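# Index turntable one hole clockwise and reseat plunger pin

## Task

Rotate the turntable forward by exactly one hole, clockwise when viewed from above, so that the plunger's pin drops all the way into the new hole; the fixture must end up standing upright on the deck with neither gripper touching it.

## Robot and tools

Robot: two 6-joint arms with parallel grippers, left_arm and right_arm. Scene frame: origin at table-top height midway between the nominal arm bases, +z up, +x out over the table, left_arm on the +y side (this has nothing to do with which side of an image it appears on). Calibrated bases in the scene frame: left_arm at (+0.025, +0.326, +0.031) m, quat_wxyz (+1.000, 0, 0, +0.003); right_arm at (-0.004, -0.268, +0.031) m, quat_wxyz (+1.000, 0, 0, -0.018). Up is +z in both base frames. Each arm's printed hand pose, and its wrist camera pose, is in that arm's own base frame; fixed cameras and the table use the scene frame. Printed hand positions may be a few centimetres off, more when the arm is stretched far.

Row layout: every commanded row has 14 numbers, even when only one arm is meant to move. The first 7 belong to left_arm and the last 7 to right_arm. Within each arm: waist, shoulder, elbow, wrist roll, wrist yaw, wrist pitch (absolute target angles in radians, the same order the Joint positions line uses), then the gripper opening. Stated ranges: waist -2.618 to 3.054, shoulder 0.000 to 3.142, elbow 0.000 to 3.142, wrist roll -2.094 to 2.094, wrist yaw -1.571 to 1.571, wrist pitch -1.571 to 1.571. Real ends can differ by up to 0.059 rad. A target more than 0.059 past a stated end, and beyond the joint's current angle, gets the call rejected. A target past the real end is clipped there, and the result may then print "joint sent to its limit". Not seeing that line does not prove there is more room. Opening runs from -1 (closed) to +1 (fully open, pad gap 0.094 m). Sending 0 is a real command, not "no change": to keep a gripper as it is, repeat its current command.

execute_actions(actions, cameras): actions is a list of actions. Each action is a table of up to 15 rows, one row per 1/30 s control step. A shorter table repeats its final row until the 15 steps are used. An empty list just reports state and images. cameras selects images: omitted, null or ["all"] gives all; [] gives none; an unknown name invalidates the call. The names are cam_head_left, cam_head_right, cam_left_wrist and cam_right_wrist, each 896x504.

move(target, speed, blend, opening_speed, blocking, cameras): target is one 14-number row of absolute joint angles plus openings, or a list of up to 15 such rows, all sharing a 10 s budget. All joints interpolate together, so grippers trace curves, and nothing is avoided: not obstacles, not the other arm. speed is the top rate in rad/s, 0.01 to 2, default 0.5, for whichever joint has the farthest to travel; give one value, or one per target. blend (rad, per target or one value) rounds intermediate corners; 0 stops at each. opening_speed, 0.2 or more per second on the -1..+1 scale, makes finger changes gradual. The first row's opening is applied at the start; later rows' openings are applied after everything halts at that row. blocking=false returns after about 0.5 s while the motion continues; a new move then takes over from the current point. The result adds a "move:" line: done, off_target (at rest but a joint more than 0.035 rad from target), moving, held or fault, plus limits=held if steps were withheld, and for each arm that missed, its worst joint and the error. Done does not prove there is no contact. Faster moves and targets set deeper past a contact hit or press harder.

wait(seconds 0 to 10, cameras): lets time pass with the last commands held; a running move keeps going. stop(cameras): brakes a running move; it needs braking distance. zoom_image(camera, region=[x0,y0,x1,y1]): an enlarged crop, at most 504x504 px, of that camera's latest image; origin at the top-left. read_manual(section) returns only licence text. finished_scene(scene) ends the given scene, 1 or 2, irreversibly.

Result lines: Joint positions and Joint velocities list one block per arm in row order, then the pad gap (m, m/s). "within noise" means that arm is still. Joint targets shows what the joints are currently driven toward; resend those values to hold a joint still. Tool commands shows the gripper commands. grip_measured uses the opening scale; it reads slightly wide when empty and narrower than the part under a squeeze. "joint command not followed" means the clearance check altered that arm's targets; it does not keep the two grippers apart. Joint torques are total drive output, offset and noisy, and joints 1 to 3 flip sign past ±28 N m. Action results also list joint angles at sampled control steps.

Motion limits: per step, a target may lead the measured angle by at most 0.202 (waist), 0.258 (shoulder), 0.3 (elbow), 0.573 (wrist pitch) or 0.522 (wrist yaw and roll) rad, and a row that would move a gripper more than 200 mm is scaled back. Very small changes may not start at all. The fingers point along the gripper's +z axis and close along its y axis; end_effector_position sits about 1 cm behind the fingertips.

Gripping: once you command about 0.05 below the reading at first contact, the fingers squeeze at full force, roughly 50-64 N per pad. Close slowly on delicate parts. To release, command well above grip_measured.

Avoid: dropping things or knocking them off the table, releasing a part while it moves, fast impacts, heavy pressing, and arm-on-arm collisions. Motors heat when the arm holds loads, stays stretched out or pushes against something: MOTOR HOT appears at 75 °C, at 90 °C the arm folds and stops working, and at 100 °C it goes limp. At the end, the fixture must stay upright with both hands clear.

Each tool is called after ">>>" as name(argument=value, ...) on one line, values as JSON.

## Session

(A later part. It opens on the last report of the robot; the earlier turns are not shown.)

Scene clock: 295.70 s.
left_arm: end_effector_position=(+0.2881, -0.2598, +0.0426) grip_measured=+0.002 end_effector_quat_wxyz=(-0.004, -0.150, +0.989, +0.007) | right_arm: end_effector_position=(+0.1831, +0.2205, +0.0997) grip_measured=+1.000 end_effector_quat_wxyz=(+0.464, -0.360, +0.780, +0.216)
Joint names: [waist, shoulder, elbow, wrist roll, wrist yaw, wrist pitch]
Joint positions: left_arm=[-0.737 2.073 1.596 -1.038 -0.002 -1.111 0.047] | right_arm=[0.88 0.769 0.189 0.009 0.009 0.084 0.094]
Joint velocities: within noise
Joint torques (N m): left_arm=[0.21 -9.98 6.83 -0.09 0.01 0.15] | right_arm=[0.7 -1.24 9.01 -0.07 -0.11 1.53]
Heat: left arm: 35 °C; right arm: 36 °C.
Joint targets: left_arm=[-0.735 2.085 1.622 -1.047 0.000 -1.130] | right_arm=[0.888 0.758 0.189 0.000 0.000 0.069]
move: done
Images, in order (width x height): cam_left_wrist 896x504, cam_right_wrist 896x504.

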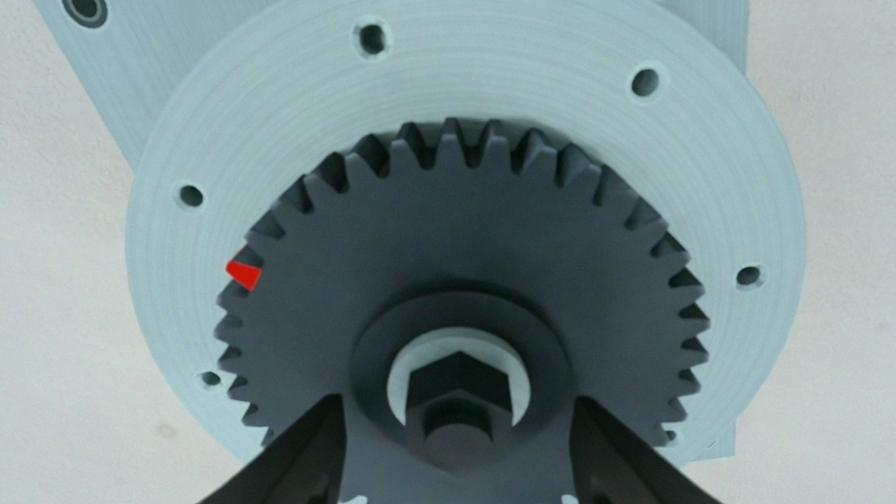

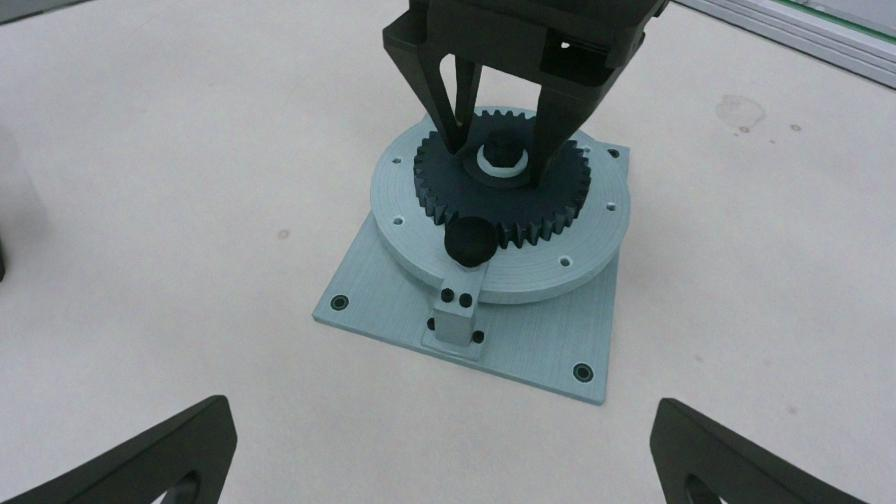

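>>> move(target=[-0.714,2.083,1.624,-1.047,0,-1.082,0.0,0.888,0.758,0.189,0,0,0.069,1], speed=0.2, cameras=["cam_left_wrist","cam_right_wrist"])

>>> zoom_image(camera="cam_right_wrist", region=[400, 60, 620, 280])

Scene clock: 332.63 s.
left_arm: end_effector_position=(+0.2949, -0.2570, +0.0426) grip_measured=+0.002 end_effector_quat_wxyz=(+0.000, -0.158, +0.987, +0.002) | right_arm: end_effector_position=(+0.1831, +0.2205, +0.0997) grip_measured=+1.000 end_effector_quat_wxyz=(+0.464, -0.360, +0.780, +0.216)
Joint names: [waist, shoulder, elbow, wrist roll, wrist yaw, wrist pitch]
Joint positions: left_arm=[-0.72 2.073 1.596 -1.038 -0.002 -1.098 0.047] | right_arm=[0.88 0.769 0.189 0.009 0.009 0.084 0.094]
Joint velocities: within noise
Joint torques (N m): left_arm=[0.5 -10.18 7.04 -0.1 0.01 0.55] | right_arm=[0.68 -1.22 8.99 -0.07 -0.12 1.54]
Heat: left arm: 36 °C; right arm: 37 °C.
Joint targets: left_arm=[-0.714 2.083 1.624 -1.047 0.000 -1.082] | right_arm=[0.888 0.758 0.189 0.000 0.000 0.069]
move: done
Images, in order (width x height): cam_left_wrist 896x504, cam_right_wrist 896x504.

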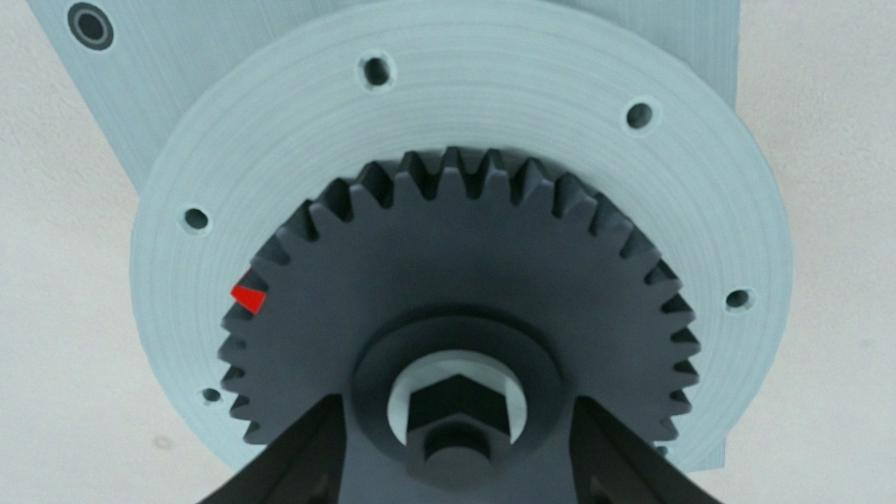

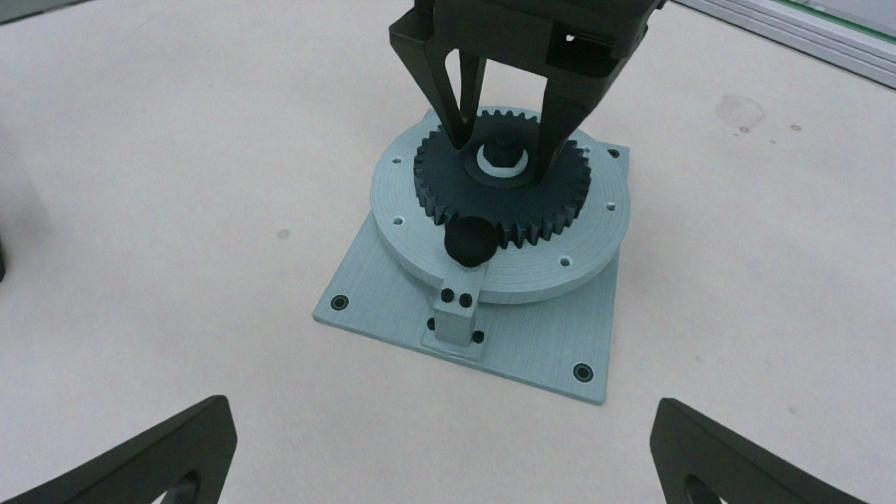

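Scaled by 2.291 from the camera's 896x504 image, which has a finer 1280x720 frame.

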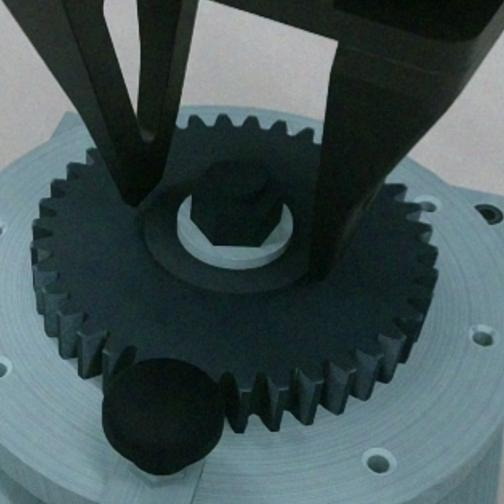

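>>> move(target=[[-0.714,2.083,1.624,-1.047,0,-1.066,0.0,0.888,0.758,0.189,0,0,0.069,1],[-0.714,2.083,1.624,-1.047,0,-1.066,-0.5,0.888,0.758,0.189,0,0,0.069,1],[-0.714,2.083,1.624,-1.047,0,-1.066,-0.85,0.888,0.758,0.189,0,0,0.069,1]], speed=0.2, opening_speed=0.3, cameras=["cam_left_wrist","cam_right_wrist"])

>>> zoom_image(camera="cam_right_wrist", region=[400, 60, 620, 280])

Scene clock: 349.17 s.
left_arm: end_effector_position=(+0.2981, -0.2573, +0.0448) grip_measured=-0.629 end_effector_quat_wxyz=(+0.004, -0.159, +0.987, +0.000) | right_arm: end_effector_position=(+0.1831, +0.2205, +0.0997) grip_measured=+1.000 end_effector_quat_wxyz=(+0.464, -0.360, +0.780, +0.216)
Joint names: [waist, shoulder, elbow, wrist roll, wrist yaw, wrist pitch]
Joint positions: left_arm=[-0.718 2.073 1.605 -1.038 -0.007 -1.098 0.017] | right_arm=[0.88 0.769 0.189 0.009 0.009 0.084 0.094]
Joint velocities: within noise
Joint torques (N m): left_arm=[0.31 -10.21 6.3 -0.1 0.05 0.8] | right_arm=[0.69 -1.28 8.98 -0.08 -0.11 1.55]
Heat: left arm: 36 °C; right arm: 37 °C.
Joint targets: left_arm=[-0.714 2.083 1.624 -1.047 0.000 -1.066] | right_arm=[0.888 0.758 0.189 0.000 0.000 0.069]
move: done
Images, in order (width x height): cam_left_wrist 896x504, cam_right_wrist 896x504.

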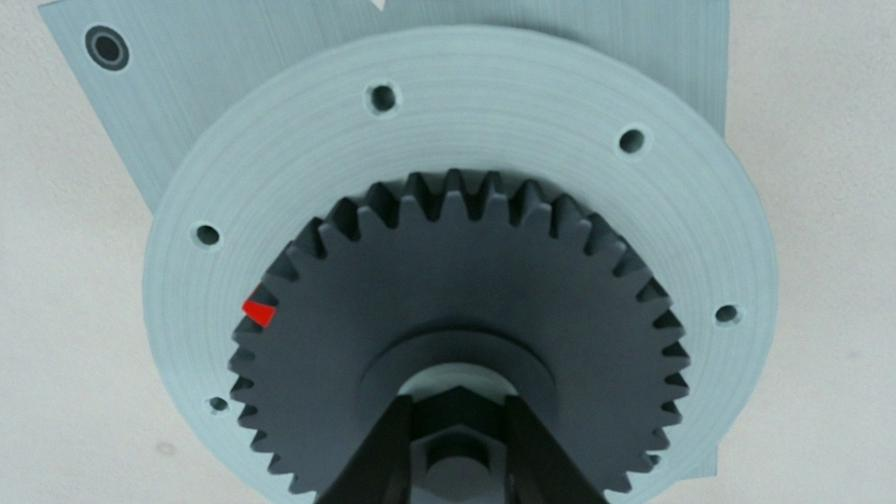

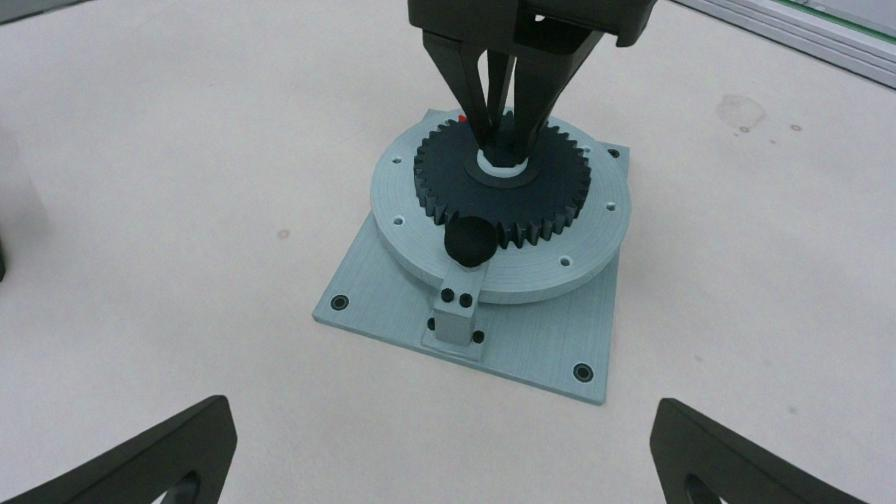

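Scaled by 2.291 from the camera's 896x504 image, which has a finer 1280x720 frame.

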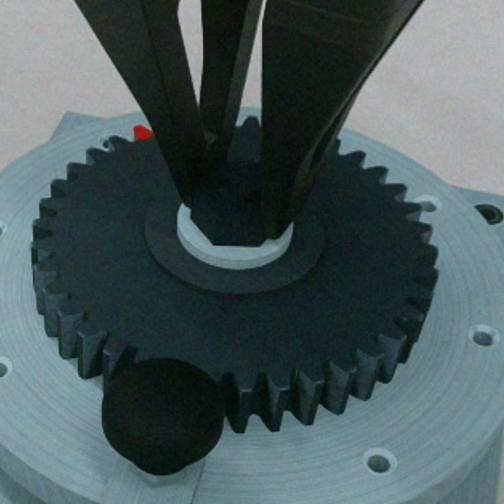

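>>> move(target=[-0.714,2.083,1.624,-1.047,0,-1.066,-0.85,0.853,1.62,0.14,0,-0.01,1.08,0.2], speed=0.6, opening_speed=1)

>>> zoom_image(camera="cam_head_right", region=[390, 230, 570, 370])

Scene clock: 398.87 s.
left_arm: end_effector_position=(+0.2981, -0.2573, +0.0448) grip_measured=-0.629 end_effector_quat_wxyz=(+0.004, -0.159, +0.987, +0.000) | right_arm: end_effector_position=(+0.2251, +0.2636, +0.0516) grip_measured=+0.202 end_effector_quat_wxyz=(+0.506, -0.343, +0.756, +0.235)
Joint names: [waist, shoulder, elbow, wrist roll, wrist yaw, wrist pitch]
Joint positions: left_arm=[-0.718 2.073 1.605 -1.038 -0.007 -1.098 0.017] | right_arm=[0.862 1.609 0.148 0.009 0.001 1.074 0.056]
Joint velocities: within noise
Joint torques (N m): left_arm=[0.31 -10.24 6.32 -0.09 0.06 0.79] | right_arm=[-0.9 -3.47 4.33 -0.07 -0.15 1.79]
Heat: left arm: 36 °C; right arm: 37 °C.
Joint targets: left_arm=[-0.714 2.083 1.624 -1.047 0.000 -1.066] | right_arm=[0.853 1.620 0.140 0.000 -0.010 1.080]
move: done

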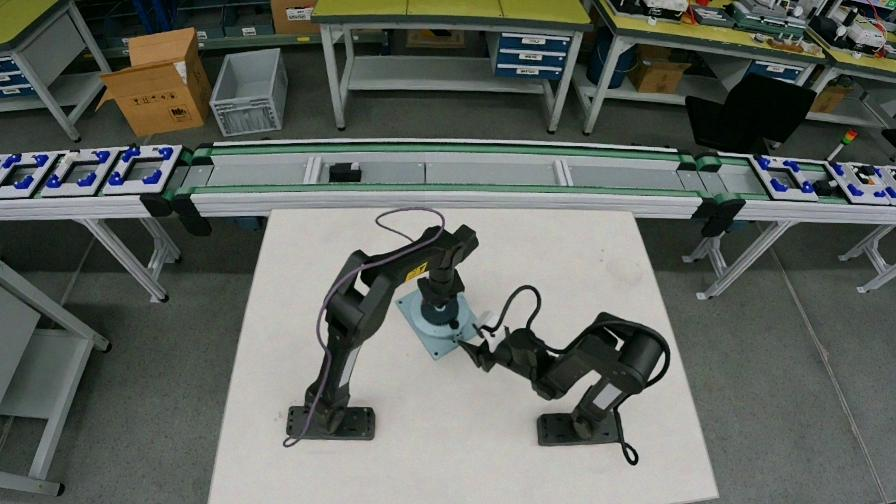

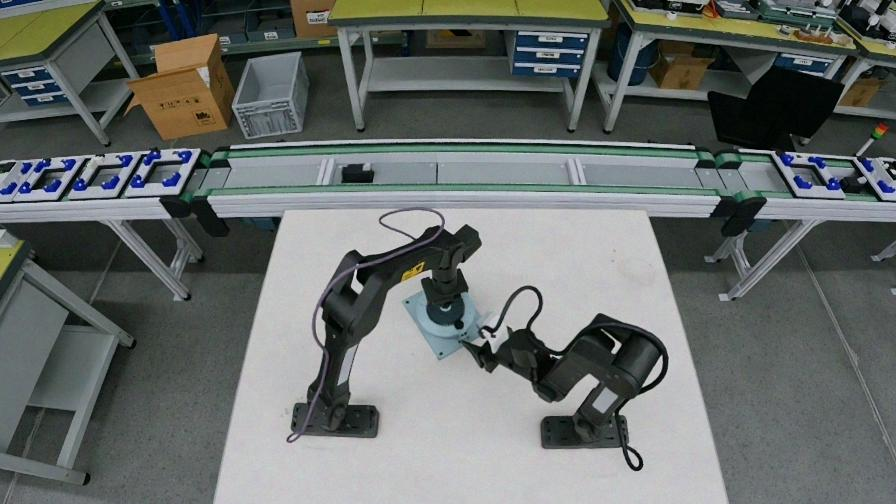

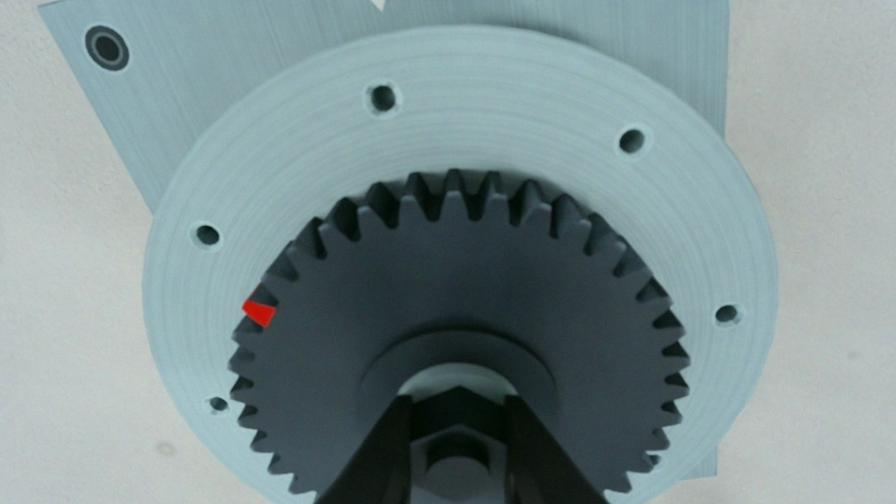

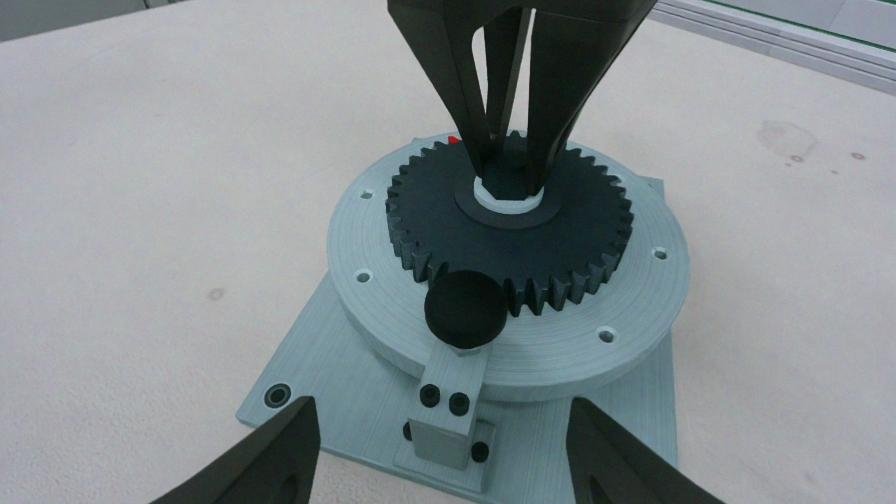

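Scaled by 2.800 from the camera's 896x504 image, which has a finer 1280x720 frame.

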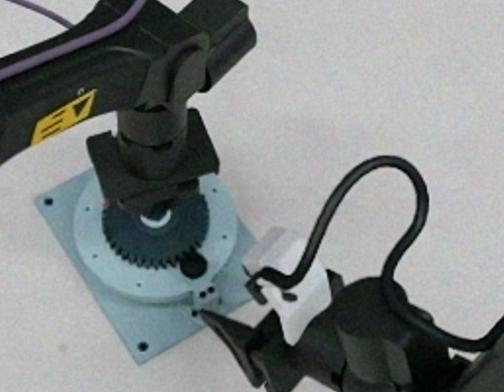

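>>> move(target=[-0.714,2.083,1.624,-1.047,0,-1.066,-0.85,0.840,1.894,0.345,0,-0.01,1.169,0.2], speed=0.15, cameras=["cam_head_right","cam_right_wrist"])

>>> zoom_image(camera="cam_right_wrist", region=[300, 250, 620, 504])

Scene clock: 419.07 s.
left_arm: end_effector_position=(+0.2981, -0.2573, +0.0448) grip_measured=-0.629 end_effector_quat_wxyz=(+0.004, -0.159, +0.987, +0.000) | right_arm: end_effector_position=(+0.2613, +0.2981, +0.0343) grip_measured=+0.202 end_effector_quat_wxyz=(+0.509, -0.338, +0.757, +0.233)
Joint names: [waist, shoulder, elbow, wrist roll, wrist yaw, wrist pitch]
Joint positions: left_arm=[-0.718 2.073 1.605 -1.038 -0.007 -1.098 0.017] | right_arm=[0.849 1.877 0.332 0.009 0 1.163 0.056]
Joint velocities: within noise
Joint torques (N m): left_arm=[0.34 -10.25 6.31 -0.1 0.06 0.8] | right_arm=[-0.91 -5.14 5.74 -0.07 -0.12 1.79]
Heat: left arm: 36 °C; right arm: 38 °C.
Joint targets: left_arm=[-0.714 2.083 1.624 -1.047 0.000 -1.066] | right_arm=[0.840 1.894 0.345 0.000 -0.010 1.169]
move: done
Images, in order (width x height): cam_head_right 896x504, cam_right_wrist 896x504.

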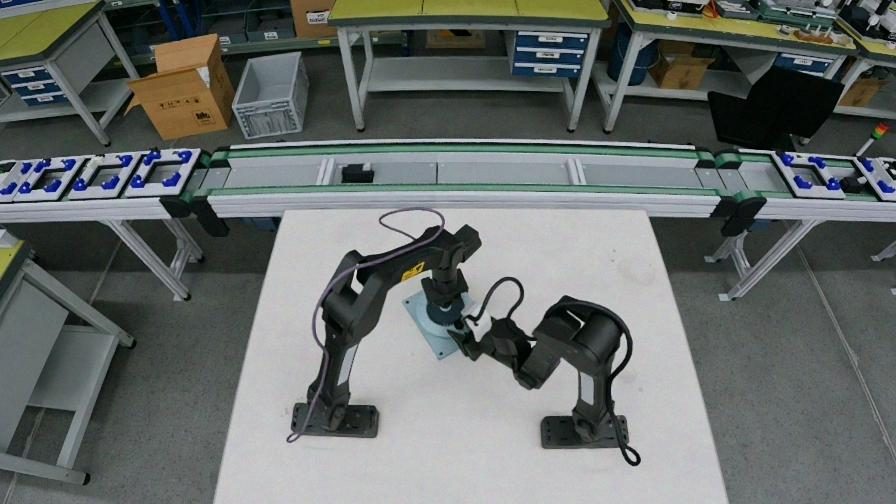

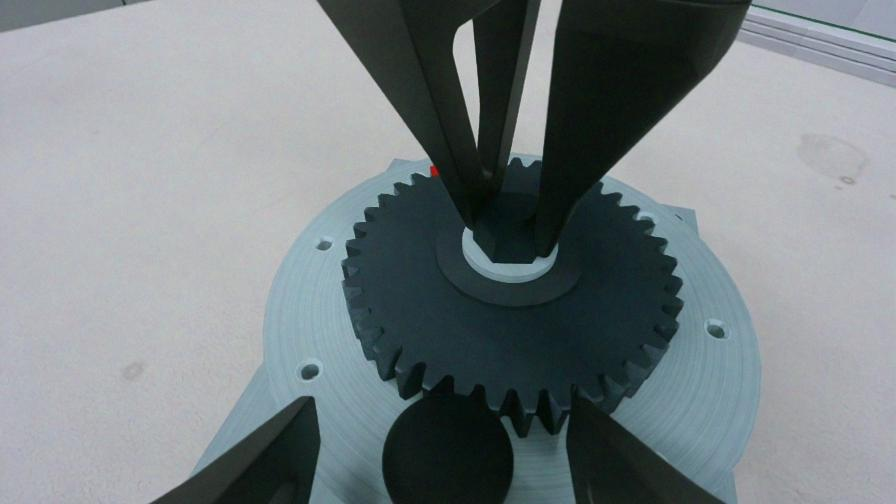

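Scaled by 1.575 from the camera's 896x504 image, which has a finer 1280x720 frame.

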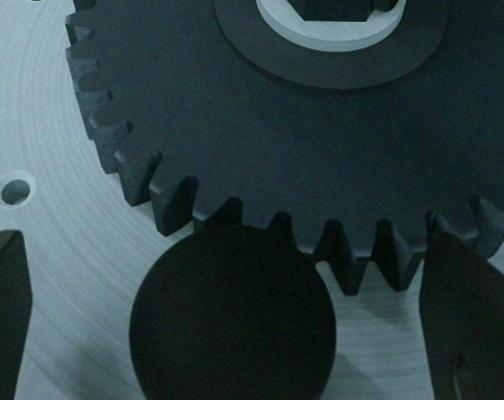

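>>> move(target=[-0.714,2.083,1.624,-1.047,0,-1.066,-0.85,0.843,1.894,0.345,0,-0.01,1.169,-0.75], opening_speed=0.3, cameras=["cam_right_wrist"])

Scene clock: 430.33 s.
left_arm: end_effector_position=(+0.2981, -0.2573, +0.0448) grip_measured=-0.629 end_effector_quat_wxyz=(+0.004, -0.159, +0.987, +0.000) | right_arm: end_effector_position=(+0.2612, +0.2984, +0.0347) grip_measured=-0.494 end_effector_quat_wxyz=(+0.510, -0.338, +0.756, +0.234)
Joint names: [waist, shoulder, elbow, wrist roll, wrist yaw, wrist pitch]
Joint positions: left_arm=[-0.718 2.073 1.605 -1.038 -0.007 -1.098 0.017] | right_arm=[0.849 1.877 0.332 0.009 -0.001 1.165 0.024]
Joint velocities: within noise
Joint torques (N m): left_arm=[0.29 -10.24 6.28 -0.09 0.06 0.79] | right_arm=[-0.64 -5.05 5.72 -0.07 -0.11 1.76]
Heat: left arm: 36 °C; right arm: 38 °C.
Joint targets: left_arm=[-0.714 2.083 1.624 -1.047 0.000 -1.066] | right_arm=[0.843 1.894 0.345 0.000 -0.010 1.169]
move: done
Images, in order (width x height): cam_right_wrist 896x504.

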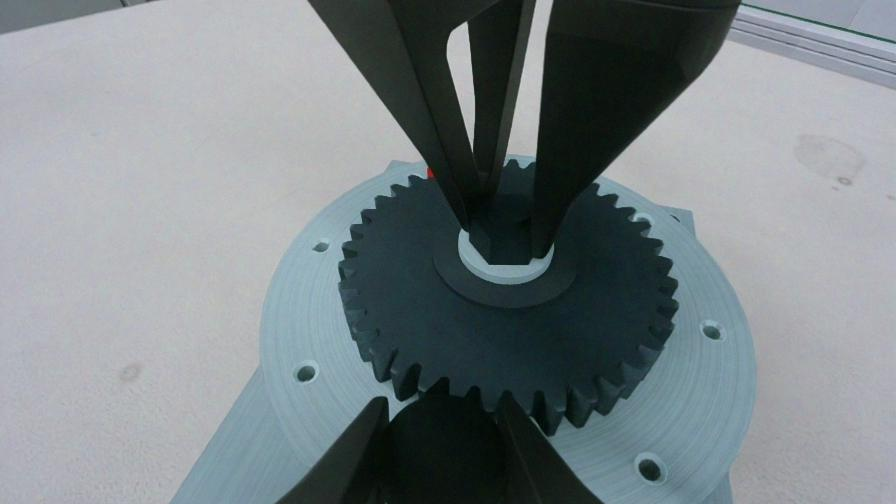

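>>> move(target=[-0.714,2.083,1.624,-1.047,0,-1.066,-0.85,0.843,1.805,0.34,0,-0.01,1.09,-0.8], speed=0.1)

Scene clock: 445.50 s.
left_arm: end_effector_position=(+0.2981, -0.2573, +0.0448) grip_measured=-0.629 end_effector_quat_wxyz=(+0.004, -0.159, +0.987, +0.000) | right_arm: end_effector_position=(+0.2610, +0.2982, +0.0348) grip_measured=-0.494 end_effector_quat_wxyz=(+0.500, -0.341, +0.762, +0.229)
Joint names: [waist, shoulder, elbow, wrist roll, wrist yaw, wrist pitch]
Joint positions: left_arm=[-0.718 2.073 1.605 -1.038 -0.007 -1.098 0.017] | right_arm=[0.849 1.841 0.342 0.009 -0.001 1.093 0.024]
Joint velocities: within noise
Joint torques (N m): left_arm=[0.31 -10.24 6.31 -0.1 0.06 0.8] | right_arm=[-0.65 -9.18 4.52 -0.07 -0.1 1.68]
Heat: left arm: 36 °C; right arm: 38 °C.
Joint targets: left_arm=[-0.714 2.083 1.624 -1.047 0.000 -1.066] | right_arm=[0.843 1.805 0.340 0.000 -0.010 1.090]
move: off_target (right_arm); right_arm: the shoulder is farthest, 0.036 rad from its target

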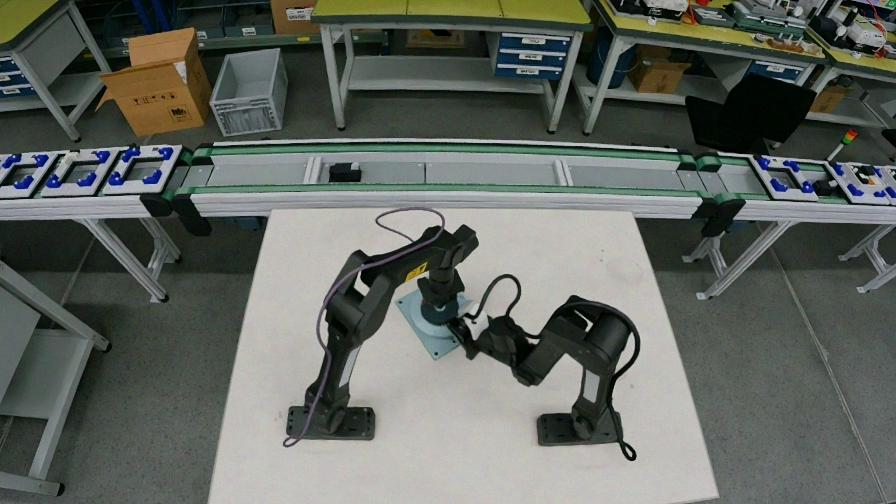

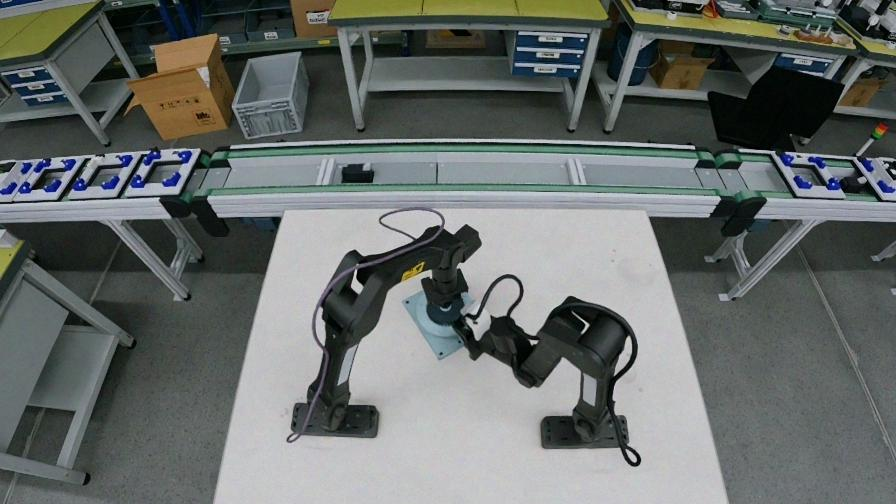

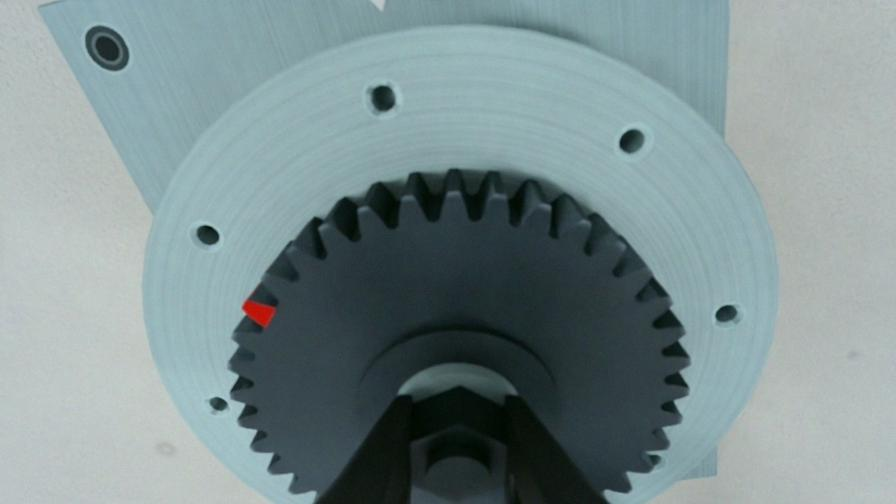

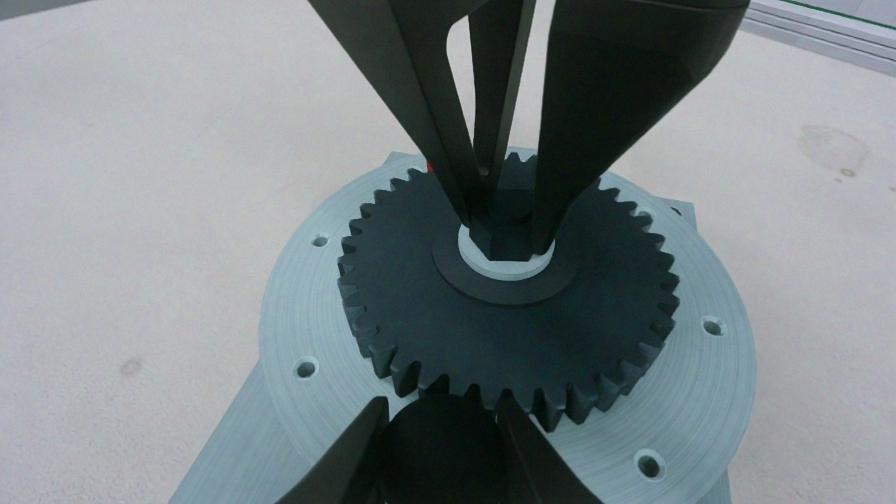

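>>> move(target=[-0.714,2.083,1.624,-1.047,0,-1.066,-0.85,0.843,1.765,0.34,0,-0.01,1.09,-0.85], speed=0.1, cameras=["cam_right_wrist"])

Scene clock: 453.30 s.
left_arm: end_effector_position=(+0.2976, -0.2579, +0.0448) grip_measured=-0.629 end_effector_quat_wxyz=(+0.003, -0.159, +0.987, -0.001) | right_arm: end_effector_position=(+0.2596, +0.2966, +0.0351) grip_measured=-0.494 end_effector_quat_wxyz=(+0.494, -0.343, +0.767, +0.226)
Joint names: [waist, shoulder, elbow, wrist roll, wrist yaw, wrist pitch]
Joint positions: left_arm=[-0.718 2.073 1.605 -1.038 -0.003 -1.098 0.017] | right_arm=[0.849 1.814 0.342 0.009 -0.001 1.049 0.024]
Joint velocities: within noise
Joint torques (N m): left_arm=[0.32 -10.21 6.3 -0.1 0.01 0.79] | right_arm=[-0.61 -10.02 4.68 -0.07 -0.11 2.08]
Heat: left arm: 36 °C; right arm: 38 °C.
Joint targets: left_arm=[-0.714 2.083 1.624 -1.047 0.000 -1.066] | right_arm=[0.843 1.765 0.340 0.000 -0.010 1.090]
move: off_target (right_arm); right_arm: the shoulder is farthest, 0.049 rad from its target
Images, in order (width x height): cam_right_wrist 896x504.

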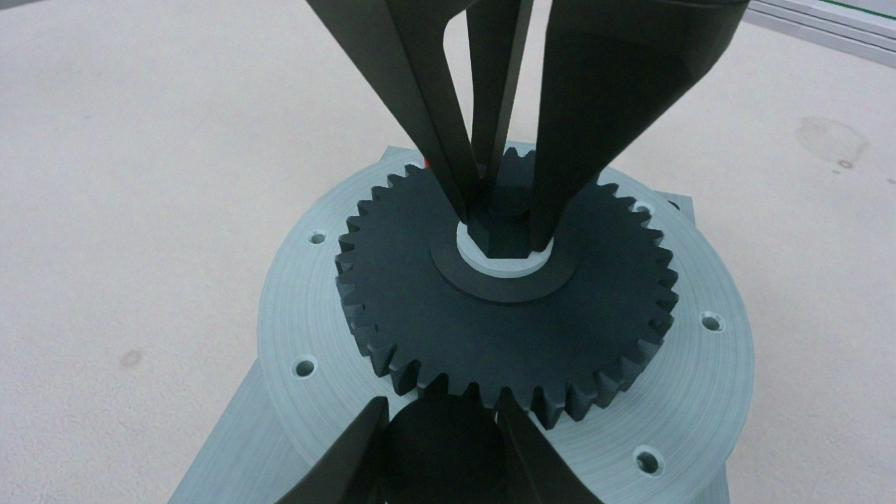

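>>> move(target=[-0.714,2.083,1.624,-1.047,0,-1.066,-0.85,0.843,1.775,0.34,0,-0.01,1.23,-0.9], speed=0.1, cameras=["cam_right_wrist"])

Scene clock: 470.23 s.
left_arm: end_effector_position=(+0.2976, -0.2579, +0.0448) grip_measured=-0.629 end_effector_quat_wxyz=(+0.003, -0.159, +0.987, -0.001) | right_arm: end_effector_position=(+0.2601, +0.2972, +0.0378) grip_measured=-0.495 end_effector_quat_wxyz=(+0.498, -0.341, +0.763, +0.228)
Joint names: [waist, shoulder, elbow, wrist roll, wrist yaw, wrist pitch]
Joint positions: left_arm=[-0.718 2.073 1.605 -1.038 -0.003 -1.098 0.017] | right_arm=[0.849 1.813 0.34 0.009 -0.001 1.063 0.024]
Joint velocities: within noise
Joint torques (N m): left_arm=[0.32 -10.21 6.3 -0.08 0.02 0.81] | right_arm=[-0.62 -9.25 4.85 -0.06 -0.1 3.24]
Heat: left arm: 37 °C; right arm: 41 °C.
Joint targets: left_arm=[-0.714 2.083 1.624 -1.047 0.000 -1.066] | right_arm=[0.843 1.775 0.340 0.000 -0.010 1.230]
move: off_target (right_arm); right_arm: the wrist pitch is farthest, 0.167 rad from its target
Images, in order (width x height): cam_right_wrist 896x504.

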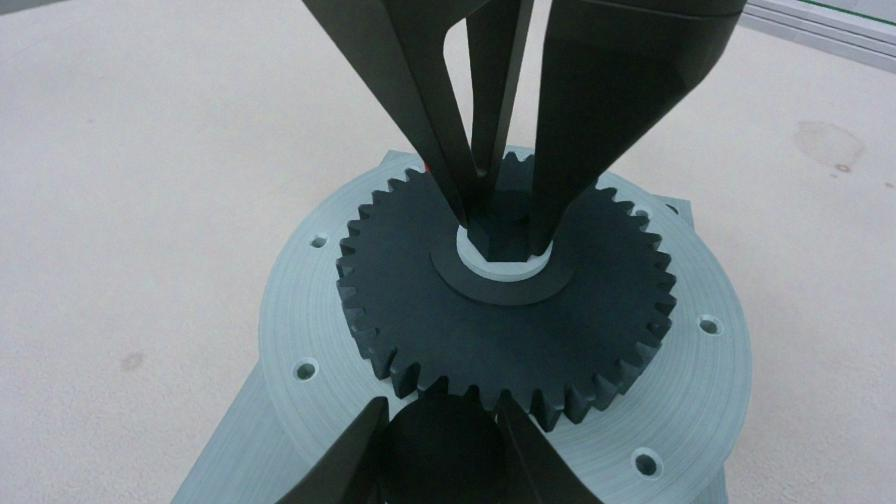

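>>> move(target=[-0.714,2.083,1.624,-1.047,0,-1.066,-0.85,0.843,1.745,0.34,0,-0.01,1.33,-0.95], speed=0.1, cameras=["cam_left_wrist","cam_right_wrist"])

Scene clock: 477.80 s.
left_arm: end_effector_position=(+0.2975, -0.2580, +0.0448) grip_measured=-0.629 end_effector_quat_wxyz=(+0.002, -0.160, +0.987, -0.001) | right_arm: end_effector_position=(+0.2595, +0.2965, +0.0405) grip_measured=-0.495 end_effector_quat_wxyz=(+0.504, -0.340, +0.760, +0.231)
Joint names: [waist, shoulder, elbow, wrist roll, wrist yaw, wrist pitch]
Joint positions: left_arm=[-0.718 2.073 1.605 -1.039 -0.002 -1.098 0.017] | right_arm=[0.849 1.813 0.33 0.009 -0.001 1.088 0.024]
Joint velocities: within noise
Joint torques (N m): left_arm=[0.34 -10.21 6.28 -0.07 0.01 0.8] | right_arm=[-0.64 -11.66 5.76 -0.06 -0.11 3.92]
Heat: left arm: 37 °C; right arm: 44 °C.
Joint targets: left_arm=[-0.714 2.083 1.624 -1.047 0.000 -1.066] | right_arm=[0.843 1.745 0.340 0.000 -0.010 1.330]
move: off_target (right_arm); right_arm: the wrist pitch is farthest, 0.242 rad from its target
Images, in order (width x height): cam_left_wrist 896x504, cam_right_wrist 896x504.

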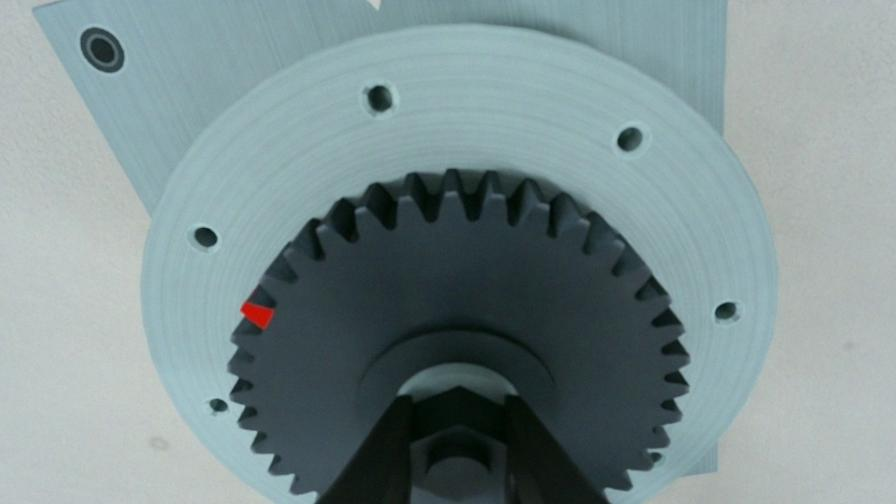

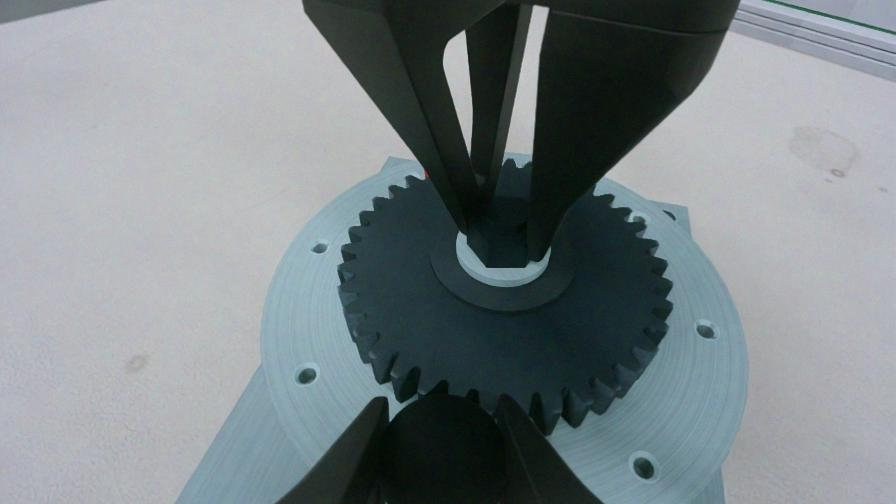

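>>> move(target=[-0.714,2.083,1.624,-1.047,0,-1.066,-0.85,0.843,1.73,0.36,0,-0.01,1.42,-0.95], speed=0.1, cameras=["cam_left_wrist","cam_right_wrist"])

Scene clock: 487.33 s.
left_arm: end_effector_position=(+0.2975, -0.2580, +0.0448) grip_measured=-0.629 end_effector_quat_wxyz=(+0.002, -0.160, +0.987, -0.001) | right_arm: end_effector_position=(+0.2599, +0.2970, +0.0435) grip_measured=-0.495 end_effector_quat_wxyz=(+0.510, -0.338, +0.756, +0.234)
Joint names: [waist, shoulder, elbow, wrist roll, wrist yaw, wrist pitch]
Joint positions: left_arm=[-0.718 2.073 1.605 -1.039 -0.002 -1.098 0.017] | right_arm=[0.849 1.813 0.327 0.009 -0.001 1.105 0.024]
Joint velocities: within noise
Joint torques (N m): left_arm=[0.31 -10.22 6.27 -0.08 0.02 0.8] | right_arm=[-0.59 -12.88 8.05 -0.06 -0.11 4.58]
Heat: left arm: 37 °C; right arm: 51 °C.
Joint targets: left_arm=[-0.714 2.083 1.624 -1.047 0.000 -1.066] | right_arm=[0.843 1.730 0.360 0.000 -0.010 1.420]
move: off_target (right_arm); right_arm: the wrist pitch is farthest, 0.315 rad from its target
Images, in order (width x height): cam_left_wrist 896x504, cam_right_wrist 896x504.

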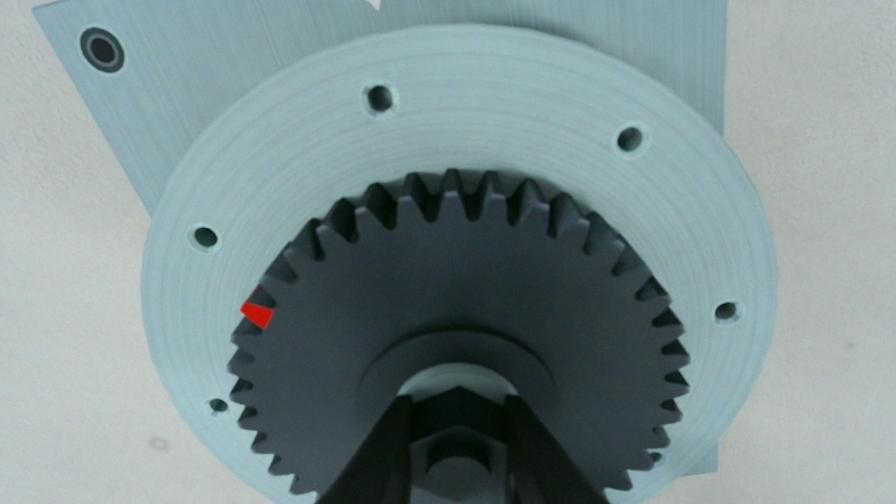

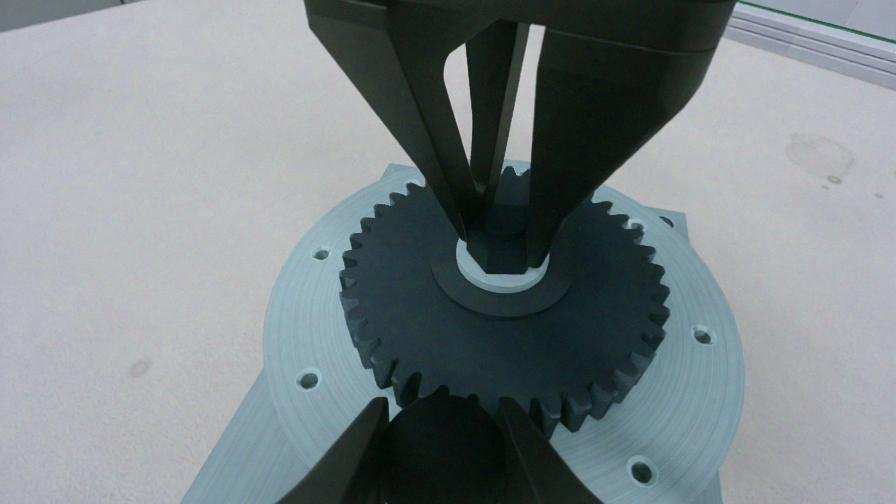

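>>> move(target=[-0.714,2.083,1.624,-0.85,0,-1.066,-0.95,0.843,1.725,0.365,0,-0.01,1.43,-0.95], speed=0.3, cameras=["cam_left_wrist","cam_right_wrist"])

Scene clock: 497.23 s.
left_arm: end_effector_position=(+0.2977, -0.2582, +0.0448) grip_measured=-0.629 end_effector_quat_wxyz=(+0.003, -0.074, +0.997, -0.002) | right_arm: end_effector_position=(+0.2600, +0.2970, +0.0436) grip_measured=-0.495 end_effector_quat_wxyz=(+0.510, -0.338, +0.756, +0.234)
Joint names: [waist, shoulder, elbow, wrist roll, wrist yaw, wrist pitch]
Joint positions: left_arm=[-0.718 2.073 1.605 -0.865 -0.002 -1.097 0.017] | right_arm=[0.849 1.813 0.327 0.009 -0.001 1.106 0.024]
Joint velocities: within noise
Joint torques (N m): left_arm=[0.32 -10.21 6.28 0.16 0.01 0.79] | right_arm=[-0.64 -13.2 8.55 -0.06 -0.11 4.67]
Heat: left arm: 37 °C; right arm: 55 °C.
Joint targets: left_arm=[-0.714 2.083 1.624 -0.850 0.000 -1.066] | right_arm=[0.843 1.725 0.365 0.000 -0.010 1.430]
move: off_target (right_arm); right_arm: the wrist pitch is farthest, 0.324 rad from its target
Images, in order (width x height): cam_left_wrist 896x504, cam_right_wrist 896x504.

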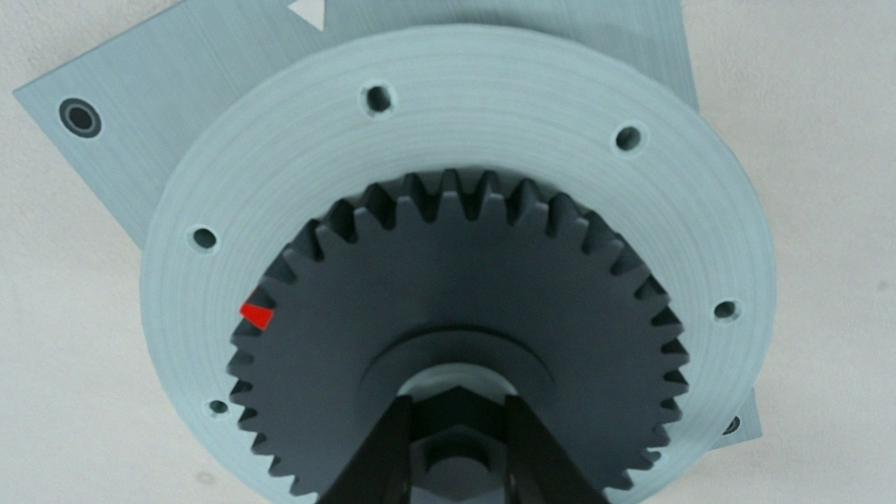

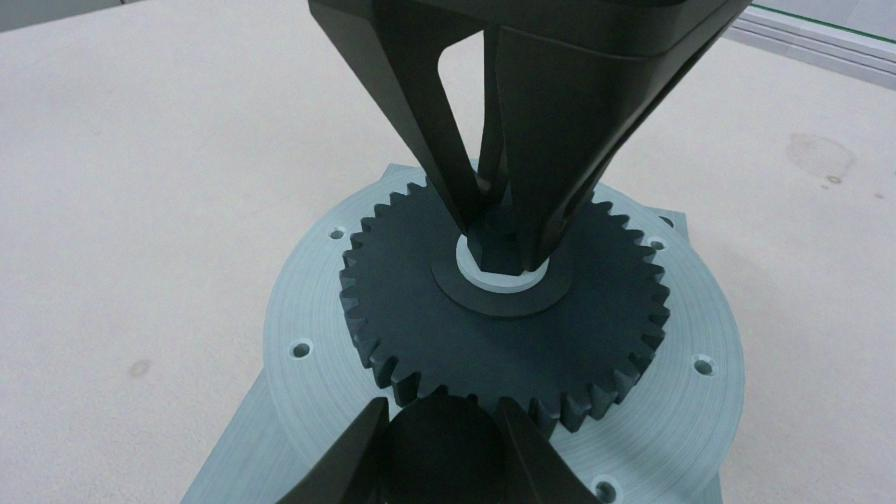

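>>> move(target=[[-0.714,2.083,1.624,-0.85,0,-1.066,-0.95,0.843,1.81,0.35,0,-0.01,1.17,-0.95],[-0.714,2.083,1.624,-0.85,0,-1.066,-0.95,0.843,1.81,0.35,0,-0.01,1.17,0.1]], speed=0.15, opening_speed=0.5, cameras=["cam_left_wrist","cam_right_wrist"])

Scene clock: 508.97 s.
left_arm: end_effector_position=(+0.2977, -0.2582, +0.0448) grip_measured=-0.629 end_effector_quat_wxyz=(+0.003, -0.073, +0.997, -0.002) | right_arm: end_effector_position=(+0.2655, +0.3033, +0.0608) grip_measured=+0.098 end_effector_quat_wxyz=(+0.536, -0.330, +0.738, +0.246)
Joint names: [waist, shoulder, elbow, wrist roll, wrist yaw, wrist pitch]
Joint positions: left_arm=[-0.718 2.073 1.605 -0.864 -0.002 -1.097 0.017] | right_arm=[0.849 1.813 0.337 0.009 -0.001 1.166 0.052]
Joint velocities: within noise
Joint torques (N m): left_arm=[0.32 -10.24 6.28 0.18 0.01 0.79] | right_arm=[-0.62 -6.43 6.12 -0.06 -0.09 1.79]
Heat: left arm: 37 °C; right arm: 56 °C.
Joint targets: left_arm=[-0.714 2.083 1.624 -0.850 0.000 -1.066] | right_arm=[0.843 1.810 0.350 0.000 -0.010 1.170]
move: done; target 2's new numbers were sent with right_arm's wrist pitch 0.082 rad from that target
Images, in order (width x height): cam_left_wrist 896x504, cam_right_wrist 896x504.

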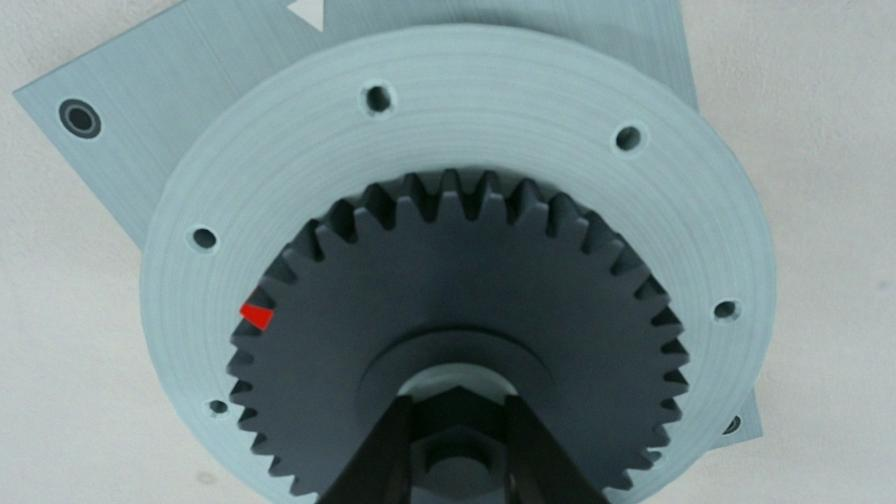

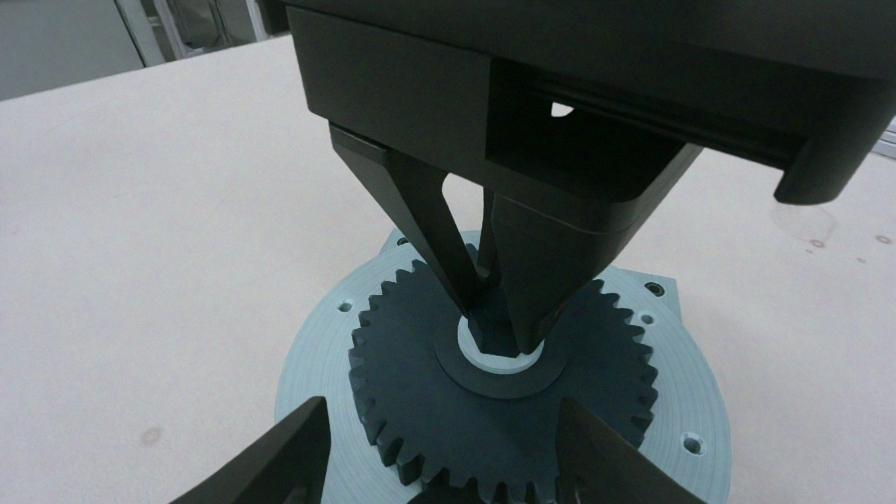

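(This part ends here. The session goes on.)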